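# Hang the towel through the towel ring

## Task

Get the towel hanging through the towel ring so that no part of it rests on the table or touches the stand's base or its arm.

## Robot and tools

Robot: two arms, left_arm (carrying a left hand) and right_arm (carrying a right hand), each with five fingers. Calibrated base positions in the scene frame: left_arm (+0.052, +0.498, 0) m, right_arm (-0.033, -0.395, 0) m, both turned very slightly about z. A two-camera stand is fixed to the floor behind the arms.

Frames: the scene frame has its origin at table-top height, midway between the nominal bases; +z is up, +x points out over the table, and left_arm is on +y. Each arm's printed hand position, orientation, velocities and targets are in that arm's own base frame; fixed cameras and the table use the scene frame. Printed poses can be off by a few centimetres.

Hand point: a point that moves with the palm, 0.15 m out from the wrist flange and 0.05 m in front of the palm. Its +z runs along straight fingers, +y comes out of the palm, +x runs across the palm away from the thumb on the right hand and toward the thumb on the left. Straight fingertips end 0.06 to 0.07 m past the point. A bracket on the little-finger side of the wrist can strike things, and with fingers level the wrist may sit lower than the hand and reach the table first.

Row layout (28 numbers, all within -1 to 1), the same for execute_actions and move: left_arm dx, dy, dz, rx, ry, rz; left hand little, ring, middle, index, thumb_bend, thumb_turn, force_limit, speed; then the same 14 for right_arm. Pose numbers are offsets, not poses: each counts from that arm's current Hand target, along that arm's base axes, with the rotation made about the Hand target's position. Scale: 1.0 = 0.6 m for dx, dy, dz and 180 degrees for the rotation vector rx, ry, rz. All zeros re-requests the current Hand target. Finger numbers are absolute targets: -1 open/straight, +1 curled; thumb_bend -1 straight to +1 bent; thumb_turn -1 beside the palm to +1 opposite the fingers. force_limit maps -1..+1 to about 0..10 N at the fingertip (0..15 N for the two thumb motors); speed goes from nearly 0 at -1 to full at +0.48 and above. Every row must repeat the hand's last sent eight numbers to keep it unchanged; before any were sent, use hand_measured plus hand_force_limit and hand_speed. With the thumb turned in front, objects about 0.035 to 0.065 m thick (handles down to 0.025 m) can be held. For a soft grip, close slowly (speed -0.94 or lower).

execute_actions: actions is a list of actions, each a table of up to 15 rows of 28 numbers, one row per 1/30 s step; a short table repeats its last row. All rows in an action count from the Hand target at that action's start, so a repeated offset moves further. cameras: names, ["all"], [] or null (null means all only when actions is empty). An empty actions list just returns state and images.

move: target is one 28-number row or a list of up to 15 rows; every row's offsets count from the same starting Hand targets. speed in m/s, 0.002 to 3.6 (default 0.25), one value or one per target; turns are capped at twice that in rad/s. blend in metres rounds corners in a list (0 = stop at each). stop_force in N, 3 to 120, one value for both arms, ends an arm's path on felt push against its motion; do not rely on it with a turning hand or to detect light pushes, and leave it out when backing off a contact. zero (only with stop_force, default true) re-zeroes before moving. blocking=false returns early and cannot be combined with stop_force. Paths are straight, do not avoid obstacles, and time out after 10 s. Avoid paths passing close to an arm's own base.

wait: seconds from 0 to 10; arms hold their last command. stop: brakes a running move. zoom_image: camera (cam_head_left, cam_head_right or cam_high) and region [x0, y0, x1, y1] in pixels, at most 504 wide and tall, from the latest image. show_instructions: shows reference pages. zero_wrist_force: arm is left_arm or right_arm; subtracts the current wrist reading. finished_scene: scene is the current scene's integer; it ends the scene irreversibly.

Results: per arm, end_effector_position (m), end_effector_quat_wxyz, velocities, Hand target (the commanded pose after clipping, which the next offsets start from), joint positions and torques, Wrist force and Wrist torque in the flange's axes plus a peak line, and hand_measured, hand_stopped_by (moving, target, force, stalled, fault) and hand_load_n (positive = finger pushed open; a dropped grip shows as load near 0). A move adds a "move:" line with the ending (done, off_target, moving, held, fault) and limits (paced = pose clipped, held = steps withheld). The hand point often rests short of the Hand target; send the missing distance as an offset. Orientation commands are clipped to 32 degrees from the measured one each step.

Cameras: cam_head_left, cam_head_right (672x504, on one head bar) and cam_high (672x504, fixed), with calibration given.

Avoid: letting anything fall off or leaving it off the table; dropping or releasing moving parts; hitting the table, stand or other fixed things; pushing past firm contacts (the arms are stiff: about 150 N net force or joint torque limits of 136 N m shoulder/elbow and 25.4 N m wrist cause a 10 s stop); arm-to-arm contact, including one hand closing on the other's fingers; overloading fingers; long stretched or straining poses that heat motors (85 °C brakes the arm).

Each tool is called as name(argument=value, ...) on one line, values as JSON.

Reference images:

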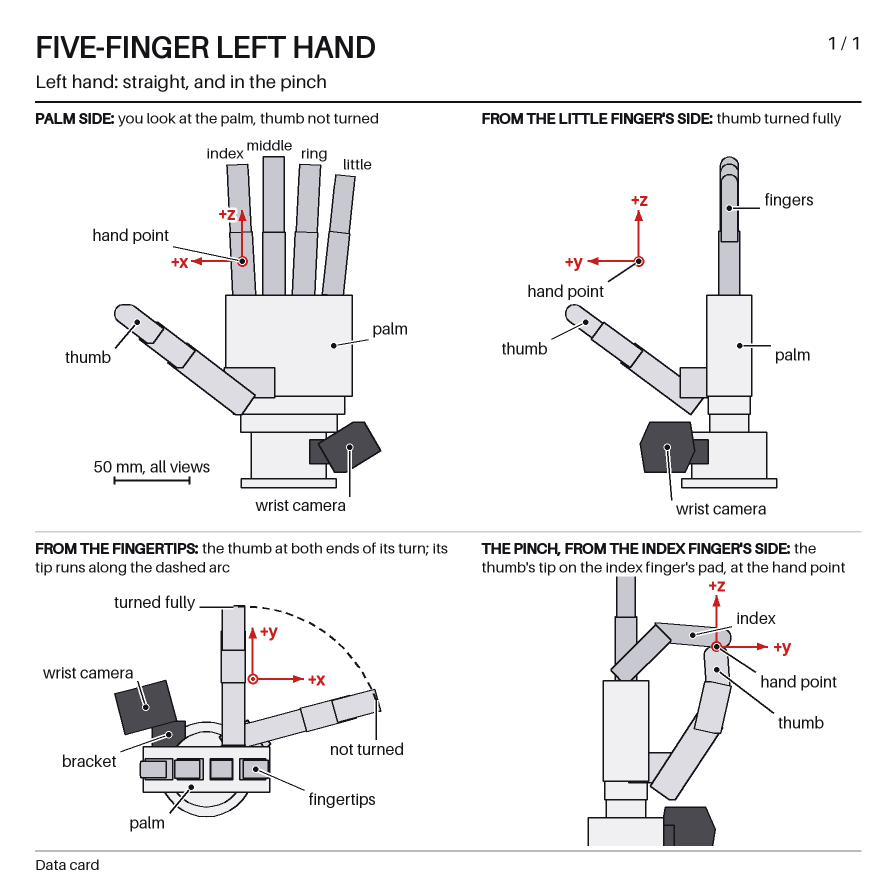

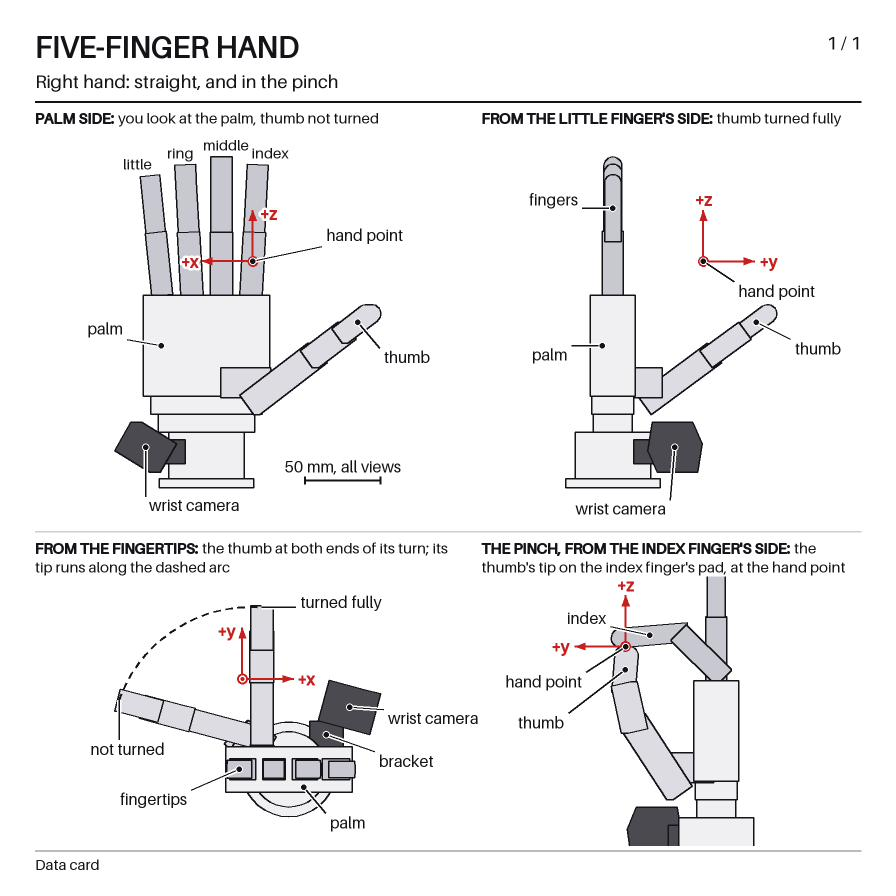

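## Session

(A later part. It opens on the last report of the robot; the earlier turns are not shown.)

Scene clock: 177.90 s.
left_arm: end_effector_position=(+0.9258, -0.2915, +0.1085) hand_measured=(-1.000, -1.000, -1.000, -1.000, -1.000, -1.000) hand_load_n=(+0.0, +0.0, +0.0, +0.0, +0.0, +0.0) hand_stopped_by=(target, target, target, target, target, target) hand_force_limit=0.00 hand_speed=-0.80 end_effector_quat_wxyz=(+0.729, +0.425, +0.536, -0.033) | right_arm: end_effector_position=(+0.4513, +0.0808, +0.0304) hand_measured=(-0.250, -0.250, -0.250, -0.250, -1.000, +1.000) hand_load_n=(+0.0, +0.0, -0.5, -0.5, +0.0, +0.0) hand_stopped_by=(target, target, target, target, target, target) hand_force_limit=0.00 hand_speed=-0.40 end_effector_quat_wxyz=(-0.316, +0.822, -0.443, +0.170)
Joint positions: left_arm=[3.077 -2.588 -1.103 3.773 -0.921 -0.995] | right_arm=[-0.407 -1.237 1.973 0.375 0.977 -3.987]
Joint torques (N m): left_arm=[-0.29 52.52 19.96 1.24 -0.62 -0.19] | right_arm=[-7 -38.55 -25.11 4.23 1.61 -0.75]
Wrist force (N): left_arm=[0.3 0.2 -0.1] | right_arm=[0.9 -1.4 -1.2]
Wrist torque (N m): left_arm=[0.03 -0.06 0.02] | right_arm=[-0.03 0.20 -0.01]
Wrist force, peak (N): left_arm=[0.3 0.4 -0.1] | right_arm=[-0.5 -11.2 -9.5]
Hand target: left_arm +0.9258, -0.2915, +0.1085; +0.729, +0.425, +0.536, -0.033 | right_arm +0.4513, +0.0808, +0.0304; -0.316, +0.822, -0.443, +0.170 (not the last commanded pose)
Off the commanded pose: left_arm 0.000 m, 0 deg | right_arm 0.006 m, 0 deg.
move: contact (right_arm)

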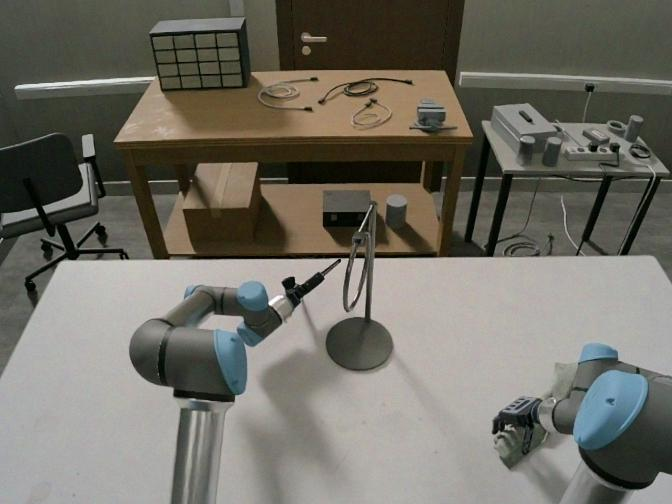

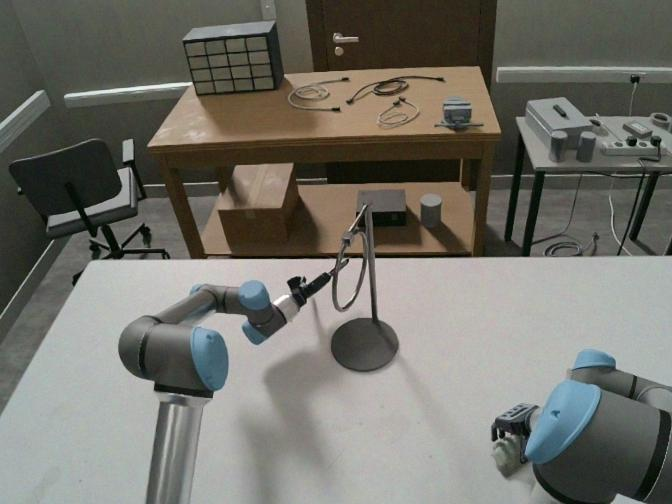

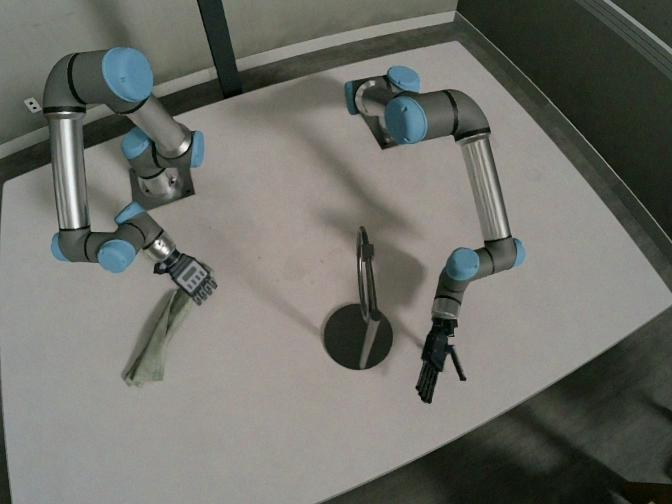

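move(target=[0,0,0,0,0,0,-1,-1,-1,-1,-1,-1,0,-0.8,0,0,-0.008,0,0,0,-0.05,-0.05,-0.05,-0.05,-0.5,1,0,-0.75], speed=0.05, cameras=["cam_head_left"])

zoom_image(camera="cam_head_left", region=[470, 340, 630, 500])

Scene clock: 183.97 s.
left_arm: end_effector_position=(+0.9258, -0.2915, +0.1085) hand_measured=(-1.000, -1.000, -1.000, -1.000, -1.000, -1.000) hand_load_n=(+0.0, +0.0, +0.0, +0.0, +0.0, +0.0) hand_stopped_by=(target, target, target, target, target, target) hand_force_limit=0.00 hand_speed=-0.80 end_effector_quat_wxyz=(+0.729, +0.425, +0.536, -0.033) | right_arm: end_effector_position=(+0.4513, +0.0808, +0.0256) hand_measured=(-0.050, -0.050, -0.050, -0.050, -0.500, +1.000) hand_load_n=(+0.0, +0.0, -2.5, +0.0, +0.5, +0.5) hand_stopped_by=(target, target, target, target, target, target) hand_force_limit=0.00 hand_speed=-0.75 end_effector_quat_wxyz=(-0.316, +0.822, -0.443, +0.170)
Joint positions: left_arm=[3.077 -2.588 -1.103 3.773 -0.921 -0.995] | right_arm=[-0.407 -1.229 1.977 0.362 0.977 -3.987]
Joint torques (N m): left_arm=[0.3 52.33 19.26 1.2 -0.64 -0.11] | right_arm=[4.74 -28.77 4.57 4.57 1.85 0.05]
Wrist force (N): left_arm=[0.1 0.1 -0.1] | right_arm=[-1.2 -21.8 -12.7]
Wrist torque (N m): left_arm=[0.01 -0.02 0.01] | right_arm=[-0.05 0.42 -0.46]
Wrist force, peak (N): left_arm=[0.4 0.1 0.0] | right_arm=[-1.6 -22.1 -13.1]
Hand target: left_arm +0.9258, -0.2915, +0.1085; +0.729, +0.425, +0.536, -0.033 | right_arm +0.4513, +0.0808, +0.0256; -0.316, +0.822, -0.443, +0.170
Off the commanded pose: left_arm 0.000 m, 0 deg | right_arm 0.000 m, 0 deg.
move: done
Images, in order (width x height): cam_head_left 672x504.

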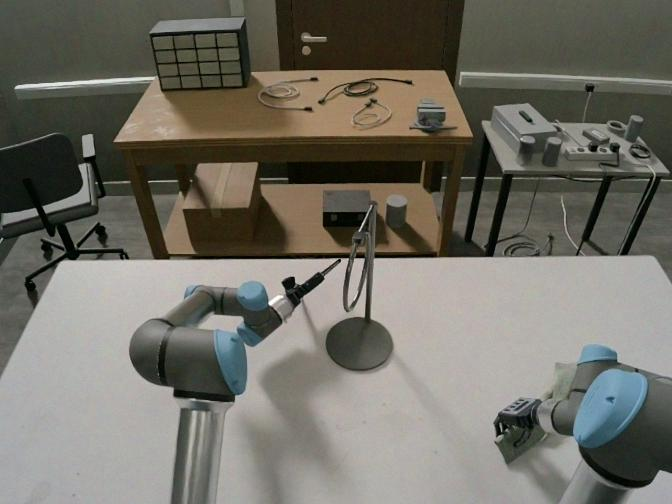

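Scaled by 3.150 from the camera's 672x504 image, which has a finer 960x720 frame.

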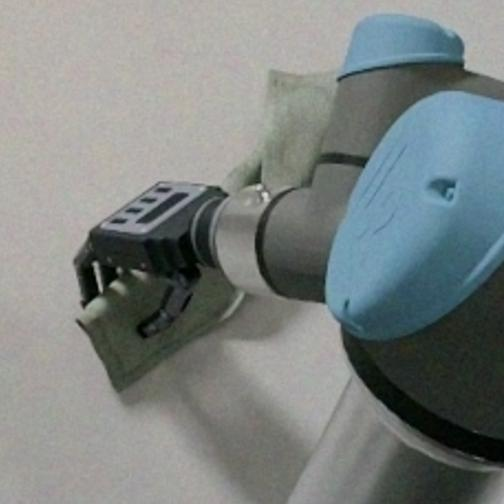

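move(target=[0,0,0,0,0,0,-1,-1,-1,-1,-1,-1,0,-0.8,0,0,0.0,0,0,0,0.35,0.35,0.35,0.35,-0.2,1,0.2,-0.75], speed=0.05, cameras=["cam_head_left"])

zoom_image(camera="cam_head_left", region=[470, 340, 630, 500])

Scene clock: 188.87 s.
left_arm: end_effector_position=(+0.9258, -0.2915, +0.1085) hand_measured=(-1.000, -1.000, -1.000, -1.000, -1.000, -1.000) hand_load_n=(+0.0, +0.0, +0.0, +0.0, +0.0, +0.0) hand_stopped_by=(target, target, target, target, target, target) hand_force_limit=0.00 hand_speed=-0.80 end_effector_quat_wxyz=(+0.729, +0.425, +0.536, -0.033) | right_arm: end_effector_position=(+0.4513, +0.0808, +0.0256) hand_measured=(+0.350, +0.348, +0.108, +0.200, -0.404, +1.000) hand_load_n=(+0.0, +5.5, +2.5, +7.5, +15.0, +3.0) hand_stopped_by=(target, target, force, force, force, target) hand_force_limit=0.20 hand_speed=-0.75 end_effector_quat_wxyz=(-0.316, +0.822, -0.443, +0.170)
Joint positions: left_arm=[3.077 -2.588 -1.103 3.773 -0.921 -0.995] | right_arm=[-0.407 -1.229 1.977 0.362 0.977 -3.987]
Joint torques (N m): left_arm=[0.18 51.68 19.99 1.46 -0.79 -0.12] | right_arm=[4.54 -31.73 -24.92 2.19 -1.72 0.59]
Wrist force (N): left_arm=[0.2 0.1 -0.1] | right_arm=[-0.5 0.4 -0.1]
Wrist torque (N m): left_arm=[0.02 -0.03 0.01] | right_arm=[-0.05 0.14 0.03]
Wrist force, peak (N): left_arm=[0.4 0.2 -0.1] | right_arm=[-1.3 -22.3 -12.7]
Hand target: left_arm +0.9258, -0.2915, +0.1085; +0.729, +0.425, +0.536, -0.033 | right_arm +0.4513, +0.0808, +0.0256; -0.316, +0.822, -0.443, +0.170
Off the commanded pose: left_arm 0.000 m, 0 deg | right_arm 0.000 m, 0 deg.
move: done
Images, in order (width x height): cam_head_left 672x504.

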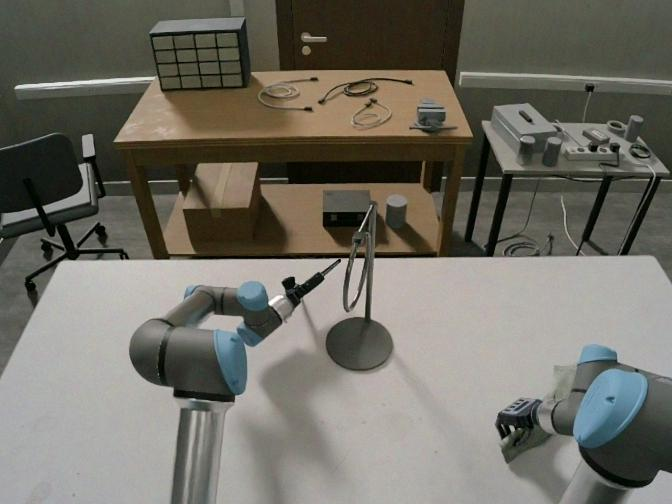

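Scaled by 3.150 from the camera's 672x504 image, which has a finer 960x720 frame.

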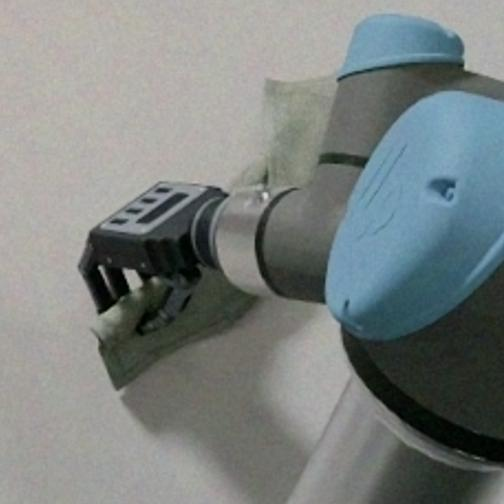

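move(target=[0,0,0,0,0,0,-1,-1,-1,-1,-1,-1,0,-0.8,0,0,0.25,0,0,0,0.35,0.35,0.35,0.35,-0.2,1,0.2,-0.75], speed=0.12, cameras=["all"])

zoom_image(camera="cam_head_left", region=[440, 300, 640, 500])

zoom_image(camera="cam_high", region=[100, 200, 260, 400])

Scene clock: 196.20 s.
left_arm: end_effector_position=(+0.9258, -0.2915, +0.1085) hand_measured=(-1.000, -1.000, -1.000, -1.000, -1.000, -1.000) hand_load_n=(+0.0, +0.0, +0.0, +0.0, +0.0, +0.0) hand_stopped_by=(target, target, target, target, target, target) hand_force_limit=0.00 hand_speed=-0.80 end_effector_quat_wxyz=(+0.729, +0.425, +0.536, -0.033) | right_arm: end_effector_position=(+0.4513, +0.0808, +0.1756) hand_measured=(+0.350, +0.348, +0.108, +0.200, -0.404, +1.000) hand_load_n=(+0.0, +5.0, +3.0, +7.5, +14.0, +3.5) hand_stopped_by=(target, target, force, force, force, target) hand_force_limit=0.20 hand_speed=-0.75 end_effector_quat_wxyz=(-0.316, +0.822, -0.443, +0.170)
Joint positions: left_arm=[3.077 -2.588 -1.103 3.773 -0.921 -0.995] | right_arm=[-0.407 -1.424 1.78 0.754 0.977 -3.987]
Joint torques (N m): left_arm=[0.27 52.24 20.35 1.28 -0.86 -0.28] | right_arm=[-9.89 -13.29 -12.83 1.81 -1.59 -0.83]
Wrist force (N): left_arm=[0.2 -0.1 0.0] | right_arm=[-0.3 0.7 0.7]
Wrist torque (N m): left_arm=[-0.02 -0.02 0.01] | right_arm=[-0.04 0.09 0.05]
Wrist force, peak (N): left_arm=[0.5 0.1 -0.2] | right_arm=[-0.3 1.4 1.5]
Hand target: left_arm +0.9258, -0.2915, +0.1085; +0.729, +0.425, +0.536, -0.033 | right_arm +0.4513, +0.0808, +0.1756; -0.316, +0.822, -0.443, +0.170
Off the commanded pose: left_arm 0.000 m, 0 deg | right_arm 0.000 m, 0 deg.
move: done

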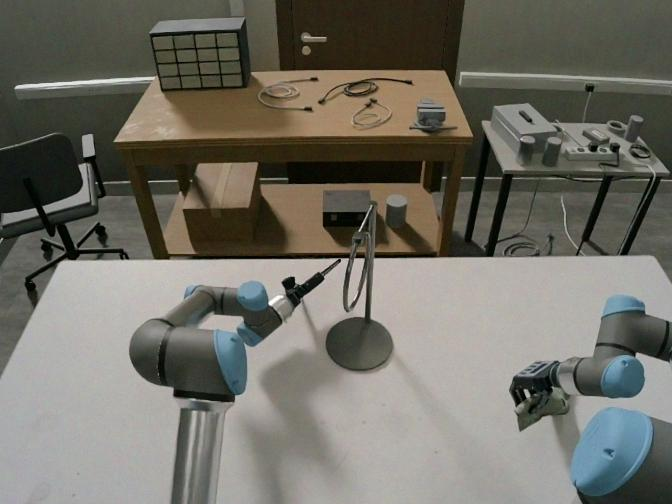

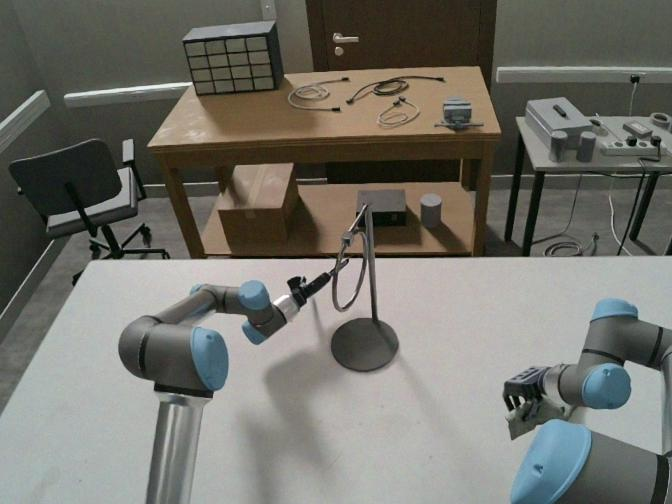

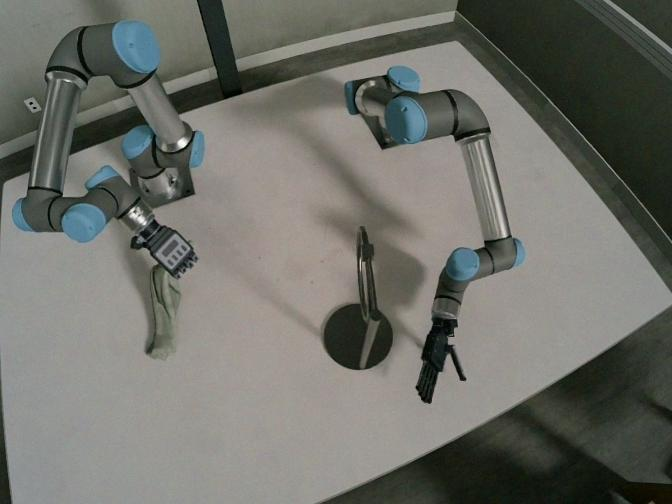

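Scaled by 2.520 from the camera's 672x504 image, which has a finer 960x720 frame.

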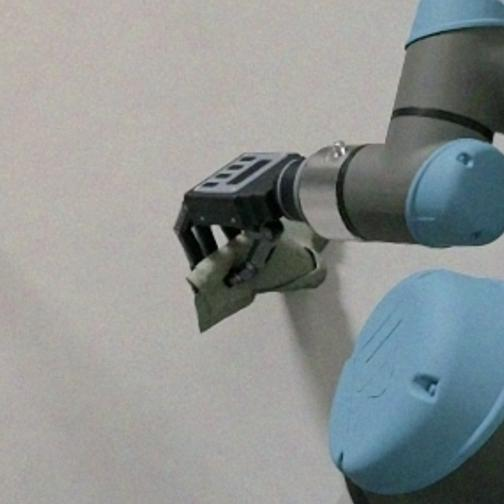

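Scaled by 2.520 from the camera's 672x504 image, which has a finer 960x720 frame.

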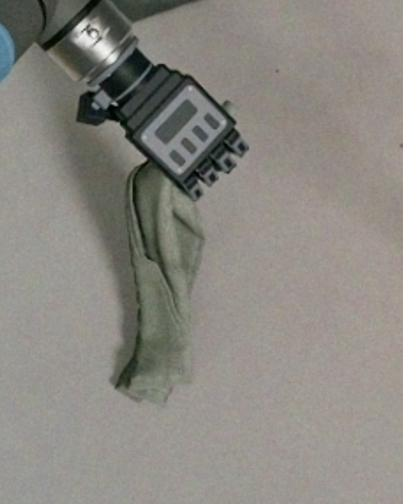

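move(target=[0,0,0,0,0,0,-1,-1,-1,-1,-1,-1,0,-0.8,0.3233,0.3542,0.7407,0.4866,0.1395,-0.1511,0.35,0.35,0.35,0.35,-0.2,1,0.2,-0.75], speed=0.2, cameras=["all"])

zoom_image(camera="cam_head_left", region=[300, 150, 560, 410])

zoom_image(camera="cam_high", region=[150, 180, 450, 480])

Scene clock: 250.17 s.
left_arm: end_effector_position=(+0.9258, -0.2915, +0.1085) hand_measured=(-1.000, -1.000, -1.000, -1.000, -1.000, -1.000) hand_load_n=(+0.0, +0.0, +0.0, +0.0, +0.0, +0.0) hand_stopped_by=(target, target, target, target, target, target) hand_force_limit=0.00 hand_speed=-0.80 end_effector_quat_wxyz=(+0.729, +0.425, +0.536, -0.033) | right_arm: end_effector_position=(+0.6452, +0.2934, +0.6200) hand_measured=(+0.350, +0.348, +0.108, +0.200, -0.404, +1.000) hand_load_n=(+0.0, +5.0, +2.5, +7.5, +14.5, +3.0) hand_stopped_by=(target, target, force, force, force, target) hand_force_limit=0.20 hand_speed=-0.75 end_effector_quat_wxyz=(+0.649, -0.280, +0.650, +0.280)
Joint positions: left_arm=[3.077 -2.588 -1.103 3.773 -0.921 -0.995] | right_arm=[-0.123 -1.255 0.937 0.319 0.634 -1.572]
Joint torques (N m): left_arm=[0.31 52.75 20.29 1.28 -0.83 -0.13] | right_arm=[-7.3 -28.96 -17.11 1.04 0.23 1.79]
Wrist force (N): left_arm=[0.1 -0.1 0.2] | right_arm=[2.0 -0.8 -1.5]
Wrist torque (N m): left_arm=[-0.03 -0.01 0.02] | right_arm=[-0.19 -0.09 0.02]
Wrist force, peak (N): left_arm=[0.5 0.0 -0.1] | right_arm=[2.1 -1.1 -1.6]
Hand target: left_arm +0.9258, -0.2915, +0.1085; +0.729, +0.425, +0.536, -0.033 | right_arm +0.6453, +0.2933, +0.6200; +0.649, -0.280, +0.650, +0.280
Off the commanded pose: left_arm 0.000 m, 0 deg | right_arm 0.000 m, 0 deg.
move: done

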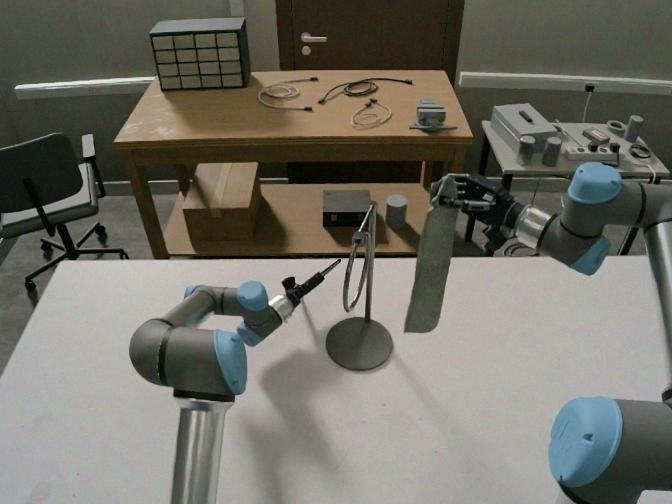

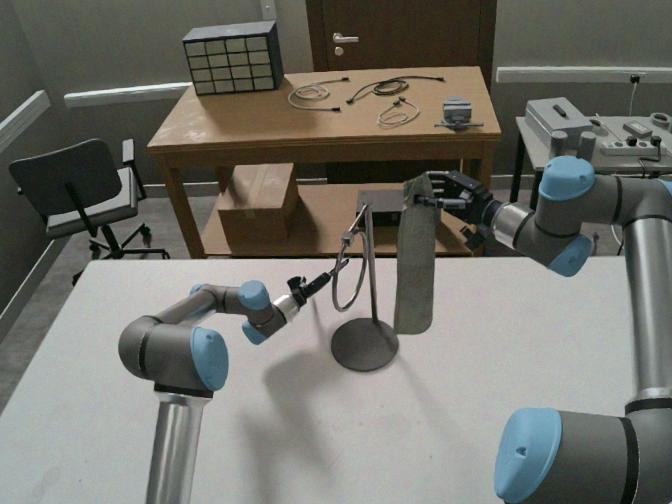

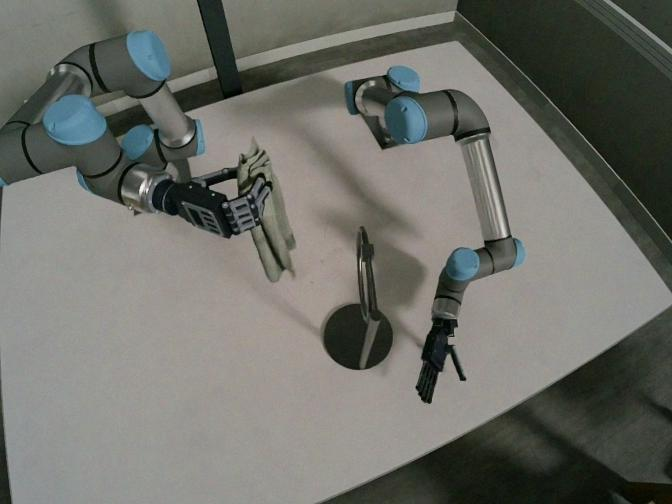

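Scaled by 1.938 from the camera's 672x504 image, which has a finer 960x720 frame.

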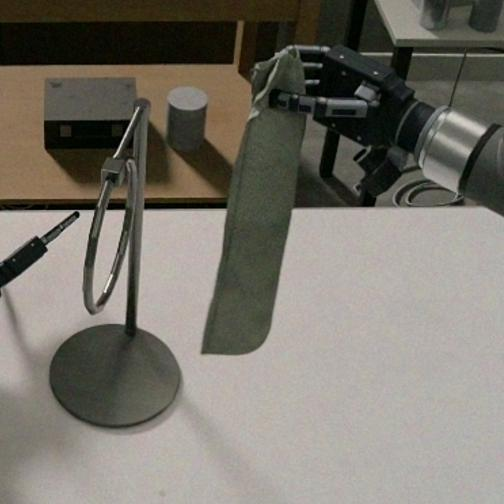

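Scaled by 1.680 from the camera's 672x504 image, which has a finer 960x720 frame.

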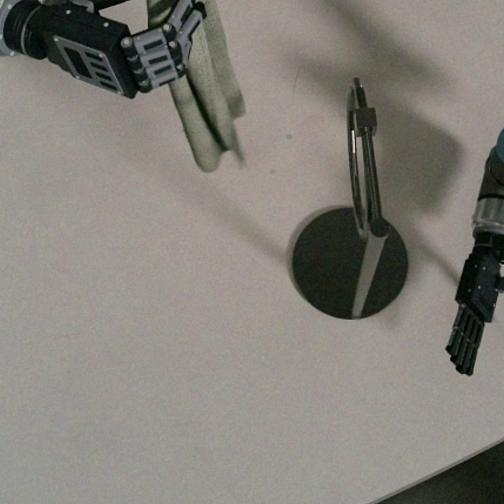

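move(target=[-0.3522,-0.0733,0.3192,-0.0382,0.2080,-0.3592,-0.5,-0.5,-0.5,-0.5,0,1,0,0,0,0,0,0,0,0,0.35,0.35,0.35,0.35,-0.2,1,0.2,-0.75], speed=0.2, cameras=["all"])

zoom_image(camera="cam_head_left", region=[280, 150, 480, 350])

zoom_image(camera="cam_head_right", region=[280, 150, 480, 350])

zoom_image(camera="cam_high", region=[260, 180, 480, 400])

Scene clock: 273.83 s.
left_arm: end_effector_position=(+0.7145, -0.3356, +0.3000) hand_measured=(-0.500, -0.500, -0.500, -0.500, +0.000, +1.000) hand_load_n=(+0.0, +0.0, +0.0, +0.0, +0.0, +0.0) hand_stopped_by=(target, target, target, target, target, target) hand_force_limit=0.00 hand_speed=0.00 end_effector_quat_wxyz=(+0.422, +0.567, +0.421, -0.568) | right_arm: end_effector_position=(+0.6453, +0.2933, +0.6200) hand_measured=(+0.350, +0.348, +0.108, +0.200, -0.404, +1.000) hand_load_n=(+0.0, +5.0, +3.0, +7.0, +14.5, +3.0) hand_stopped_by=(target, target, force, force, force, target) hand_force_limit=0.20 hand_speed=-0.75 end_effector_quat_wxyz=(+0.649, -0.280, +0.650, +0.280)
Joint positions: left_arm=[3.217 -2.457 -0.688 3.142 0.368 -1.568] | right_arm=[-0.123 -1.255 0.937 0.319 0.634 -1.572]
Joint torques (N m): left_arm=[5.4 50.27 21.44 -1.1 0.97 -2.23] | right_arm=[-10.17 -42.12 -25.9 -1.41 0.76 0.11]
Wrist force (N): left_arm=[-0.2 -0.9 0.1] | right_arm=[2.2 -0.9 -1.6]
Wrist torque (N m): left_arm=[-0.01 0.07 -0.03] | right_arm=[-0.20 -0.12 0.01]
Wrist force, peak (N): left_arm=[-0.9 -1.3 0.2] | right_arm=[2.5 -1.0 -1.7]
Hand target: left_arm +0.7145, -0.3355, +0.3000; +0.422, +0.567, +0.421, -0.568 | right_arm +0.6453, +0.2933, +0.6200; +0.649, -0.280, +0.650, +0.280
Off the commanded pose: left_arm 0.000 m, 0 deg | right_arm 0.000 m, 0 deg.
move: done

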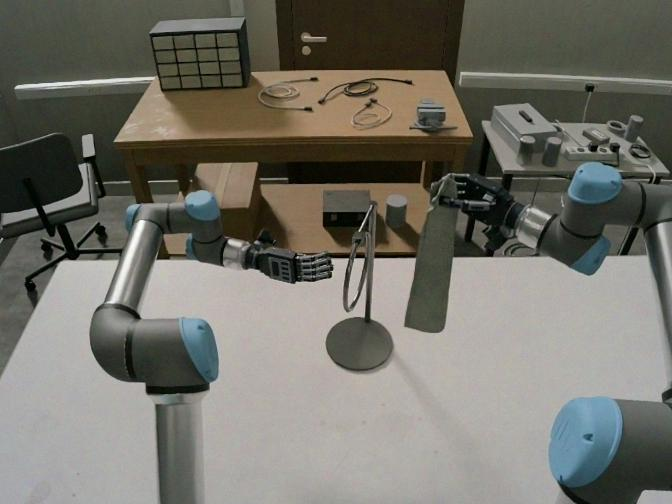

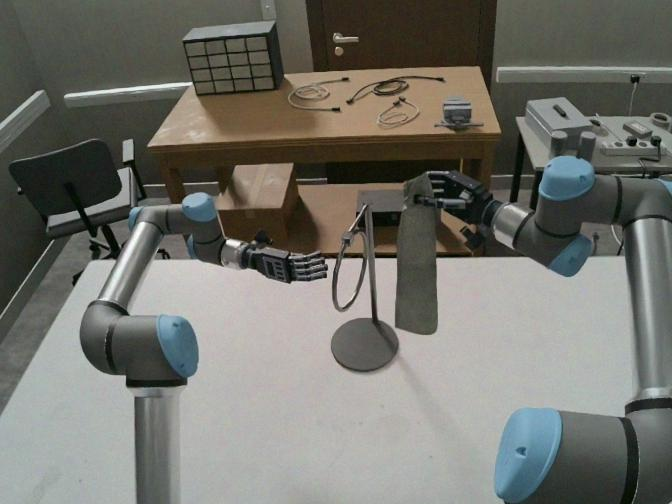

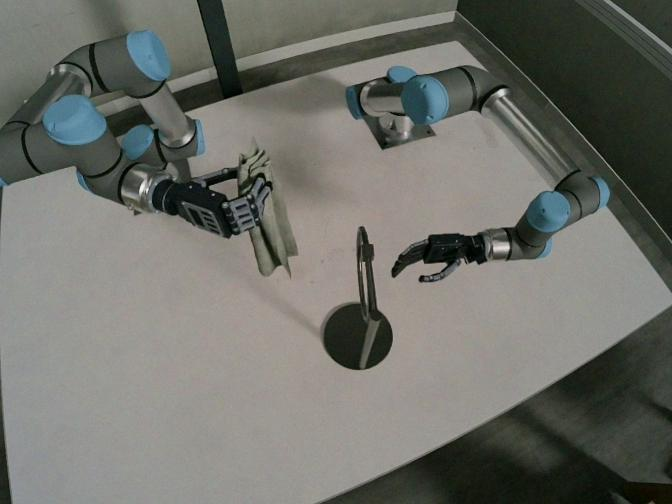

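Scaled by 2.520 from the camera's 672x504 image, which has a finer 960x720 frame.

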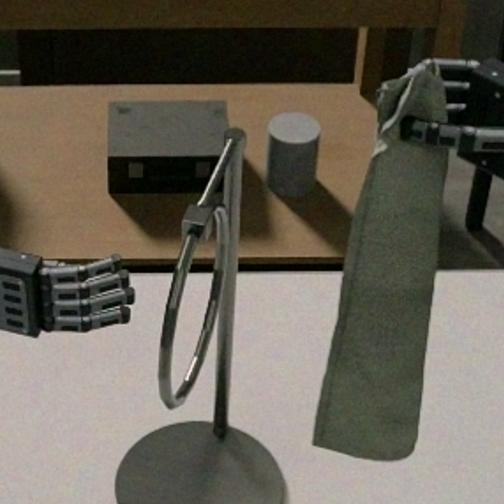

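Scaled by 2.520 from the camera's 672x504 image, which has a finer 960x720 frame.

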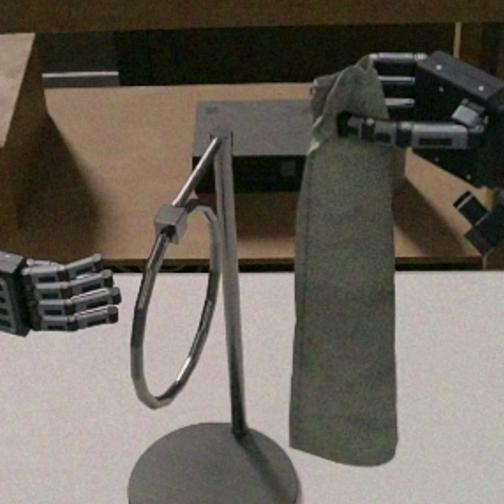

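Scaled by 2.291 from the camera's 672x504 image, which has a finer 960x720 frame.

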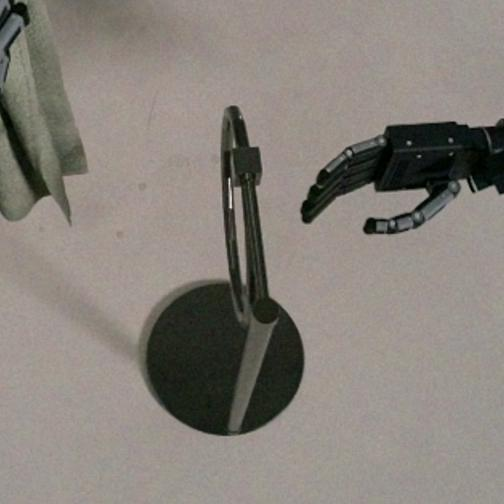

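move(target=[-0.0217,-0.0719,0,0,0,0,-0.5,-0.5,-0.5,-0.5,0,1,0,0,0,0,0,0,0,-0.1667,0.35,0.35,0.35,0.35,-0.2,1,0.2,-0.75], speed=0.15, cameras=["all"])

zoom_image(camera="cam_head_left", region=[280, 190, 410, 320])

zoom_image(camera="cam_head_right", region=[280, 190, 410, 320])

zoom_image(camera="cam_high", region=[330, 210, 480, 360])

zoom_image(camera="cam_high", region=[180, 130, 330, 300])

Scene clock: 294.63 s.
left_arm: end_effector_position=(+0.7014, -0.3787, +0.3000) hand_measured=(-0.500, -0.500, -0.500, -0.500, +0.000, +1.000) hand_load_n=(+0.0, +0.0, +0.0, +0.0, +0.0, +0.0) hand_stopped_by=(target, target, target, target, target, target) hand_force_limit=0.00 hand_speed=0.00 end_effector_quat_wxyz=(+0.422, +0.567, +0.421, -0.568) | right_arm: end_effector_position=(+0.6452, +0.2934, +0.6201) hand_measured=(+0.350, +0.348, +0.108, +0.200, -0.404, +1.000) hand_load_n=(+0.0, +5.0, +3.0, +7.0, +14.0, +3.0) hand_stopped_by=(target, target, force, force, force, target) hand_force_limit=0.20 hand_speed=-0.75 end_effector_quat_wxyz=(+0.699, -0.102, +0.700, +0.102)
Joint positions: left_arm=[3.158 -2.431 -0.734 3.162 0.309 -1.568] | right_arm=[0.072 -1.44 1.168 0.272 1.353 -1.571]
Joint torques (N m): left_arm=[7.56 44.49 22.69 -0.43 1.59 -0.21] | right_arm=[-5.52 -15.61 -32.84 -3.52 1.35 1.49]
Wrist force (N): left_arm=[-0.4 -1.0 0.0] | right_arm=[2.6 -0.7 -1.5]
Wrist torque (N m): left_arm=[-0.03 0.10 -0.02] | right_arm=[-0.19 -0.19 -0.03]
Wrist force, peak (N): left_arm=[-0.6 -1.2 -0.1] | right_arm=[2.6 -0.5 -1.7]
Hand target: left_arm +0.7015, -0.3787, +0.3000; +0.422, +0.567, +0.421, -0.568 | right_arm +0.6453, +0.2933, +0.6200; +0.699, -0.102, +0.700, +0.102
Off the commanded pose: left_arm 0.000 m, 0 deg | right_arm 0.000 m, 0 deg.
move: done

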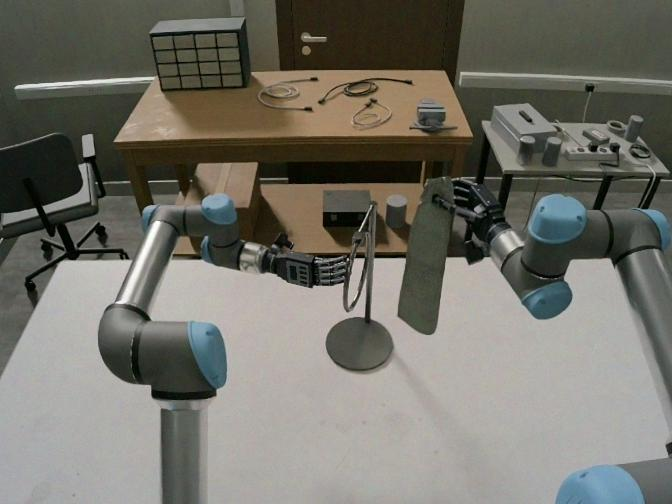

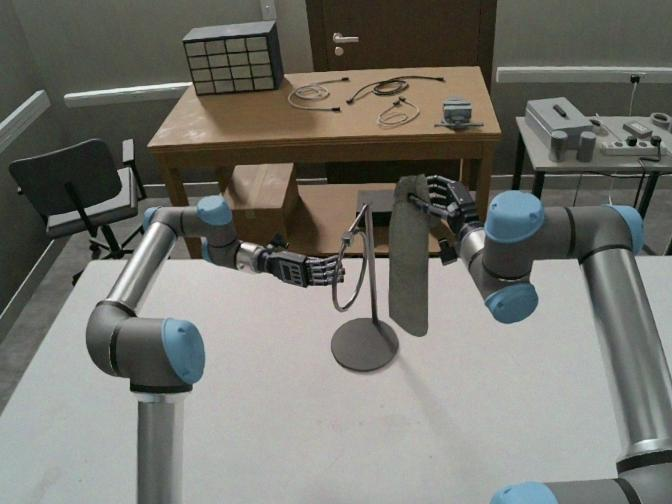

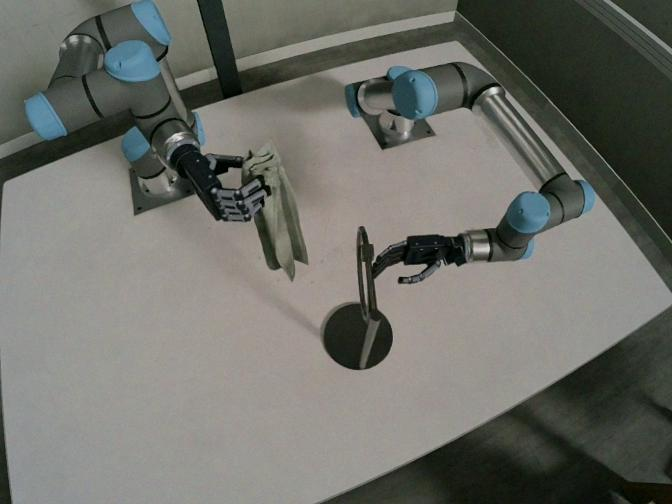

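Scaled by 3.877 from the camera's 672x504 image, which has a finer 960x720 frame.

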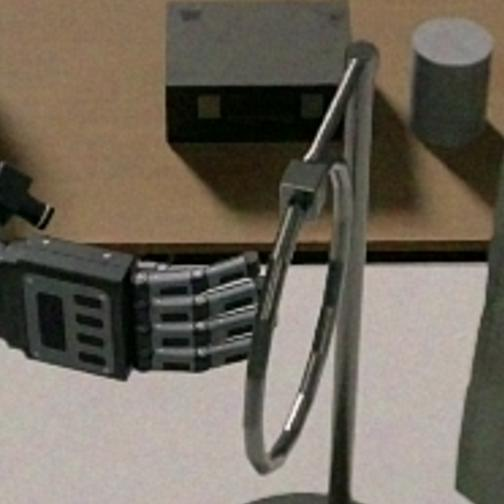

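Scaled by 3.877 from the camera's 672x504 image, which has a finer 960x720 frame.

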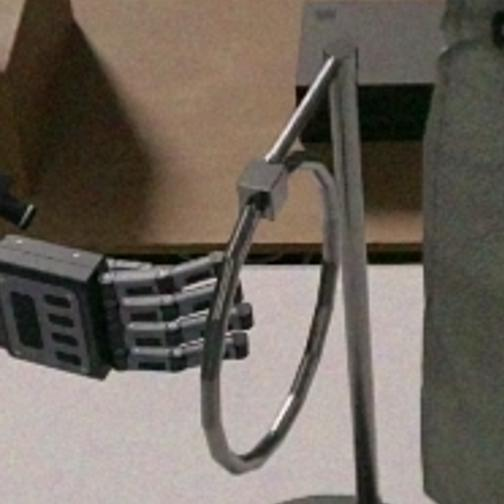

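Scaled by 3.360 from the camera's 672x504 image, which has a finer 960x720 frame.

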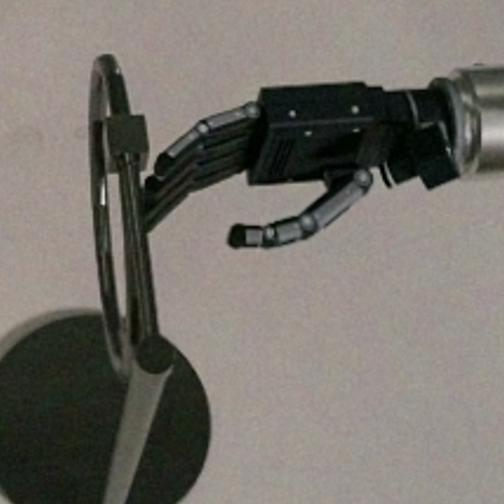

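Scaled by 2.965 from the camera's 672x504 image, which has a finer 960x720 frame.

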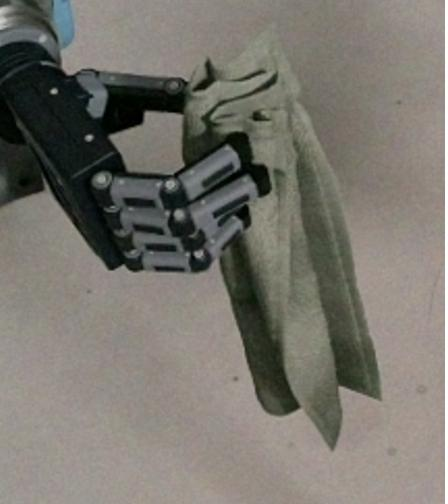

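move(target=[-0.0434,-0.1438,0,0,0,0,-0.5,-0.5,-0.5,-0.5,0,1,0,0,0.0028,-0.1,0,0,0,0,0.35,0.35,0.35,0.35,-0.2,1,0.2,-0.75], speed=0.1, cameras=["all"])

zoom_image(camera="cam_head_left", region=[280, 190, 410, 320])

zoom_image(camera="cam_head_right", region=[280, 190, 410, 320])

zoom_image(camera="cam_high", region=[300, 200, 450, 350])

Scene clock: 317.63 s.
left_arm: end_effector_position=(+0.6754, -0.4649, +0.3000) hand_measured=(-0.500, -0.500, -0.500, -0.500, +0.000, +1.000) hand_load_n=(+0.0, +0.0, +0.0, +0.0, +0.0, +0.0) hand_stopped_by=(target, target, target, target, target, target) hand_force_limit=0.00 hand_speed=0.00 end_effector_quat_wxyz=(+0.422, +0.567, +0.421, -0.568) | right_arm: end_effector_position=(+0.6469, +0.2333, +0.6201) hand_measured=(+0.350, +0.348, +0.108, +0.200, -0.404, +1.000) hand_load_n=(+0.0, +5.0, +3.0, +7.0, +14.0, +3.0) hand_stopped_by=(target, target, force, force, force, target) hand_force_limit=0.20 hand_speed=-0.75 end_effector_quat_wxyz=(+0.699, -0.102, +0.700, +0.102)
Joint positions: left_arm=[3.035 -2.412 -0.769 3.176 0.186 -1.566] | right_arm=[-0.069 -1.482 1.215 0.267 1.212 -1.571]
Joint torques (N m): left_arm=[6.06 42.64 25.52 -1.72 1.52 1.38] | right_arm=[8.16 -14.03 -34.19 -4.03 2.13 -0.29]
Wrist force (N): left_arm=[-0.3 -1.0 -0.2] | right_arm=[2.5 -0.5 -1.5]
Wrist torque (N m): left_arm=[-0.05 0.05 -0.06] | right_arm=[-0.15 -0.16 -0.05]
Wrist force, peak (N): left_arm=[-0.3 -1.1 -1.5] | right_arm=[2.8 -0.8 -1.8]
Hand target: left_arm +0.6754, -0.4649, +0.3000; +0.422, +0.567, +0.421, -0.568 | right_arm +0.6469, +0.2333, +0.6200; +0.699, -0.102, +0.700, +0.102
Off the commanded pose: left_arm 0.000 m, 0 deg | right_arm 0.000 m, 0 deg.
move: done

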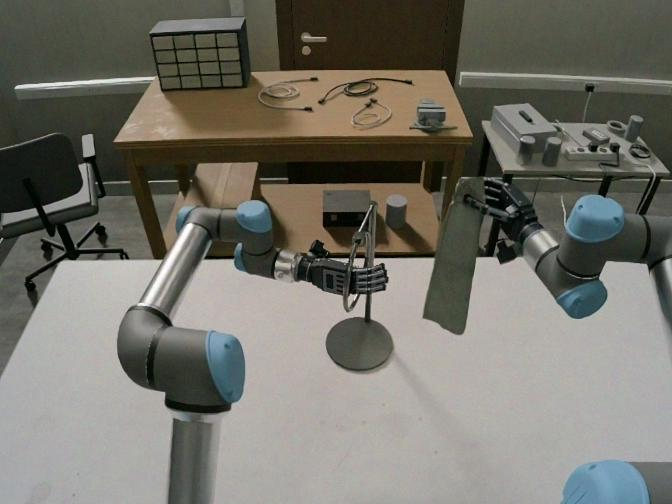

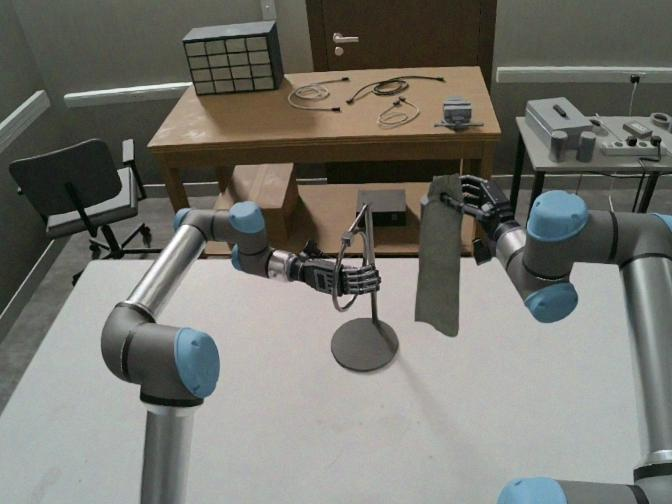

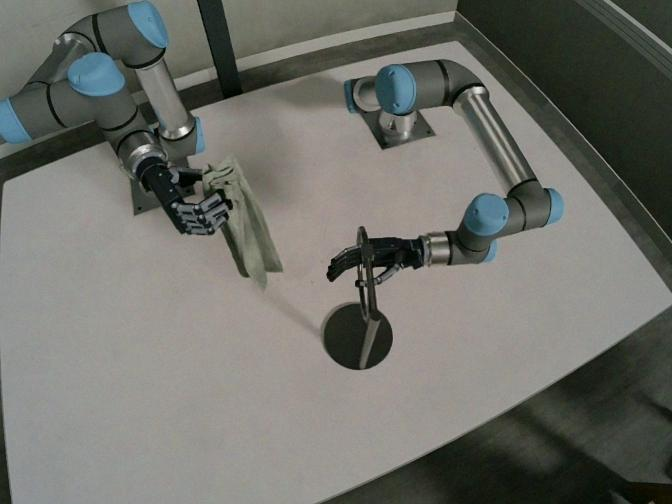

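Scaled by 3.877 from the camera's 672x504 image, which has a finer 960x720 frame.

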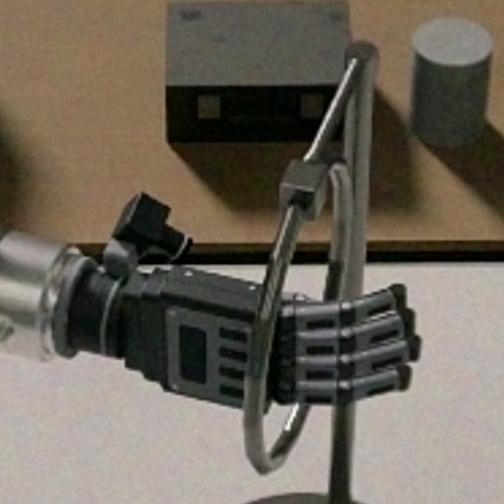

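Scaled by 3.877 from the camera's 672x504 image, which has a finer 960x720 frame.

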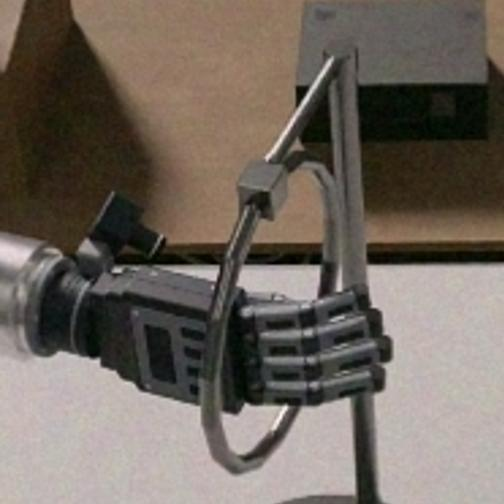

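Scaled by 3.360 from the camera's 672x504 image, which has a finer 960x720 frame.

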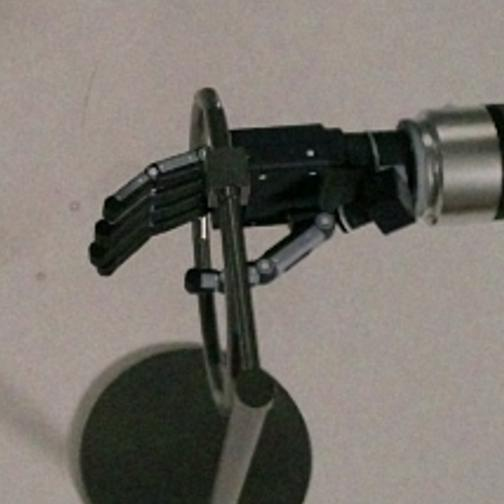

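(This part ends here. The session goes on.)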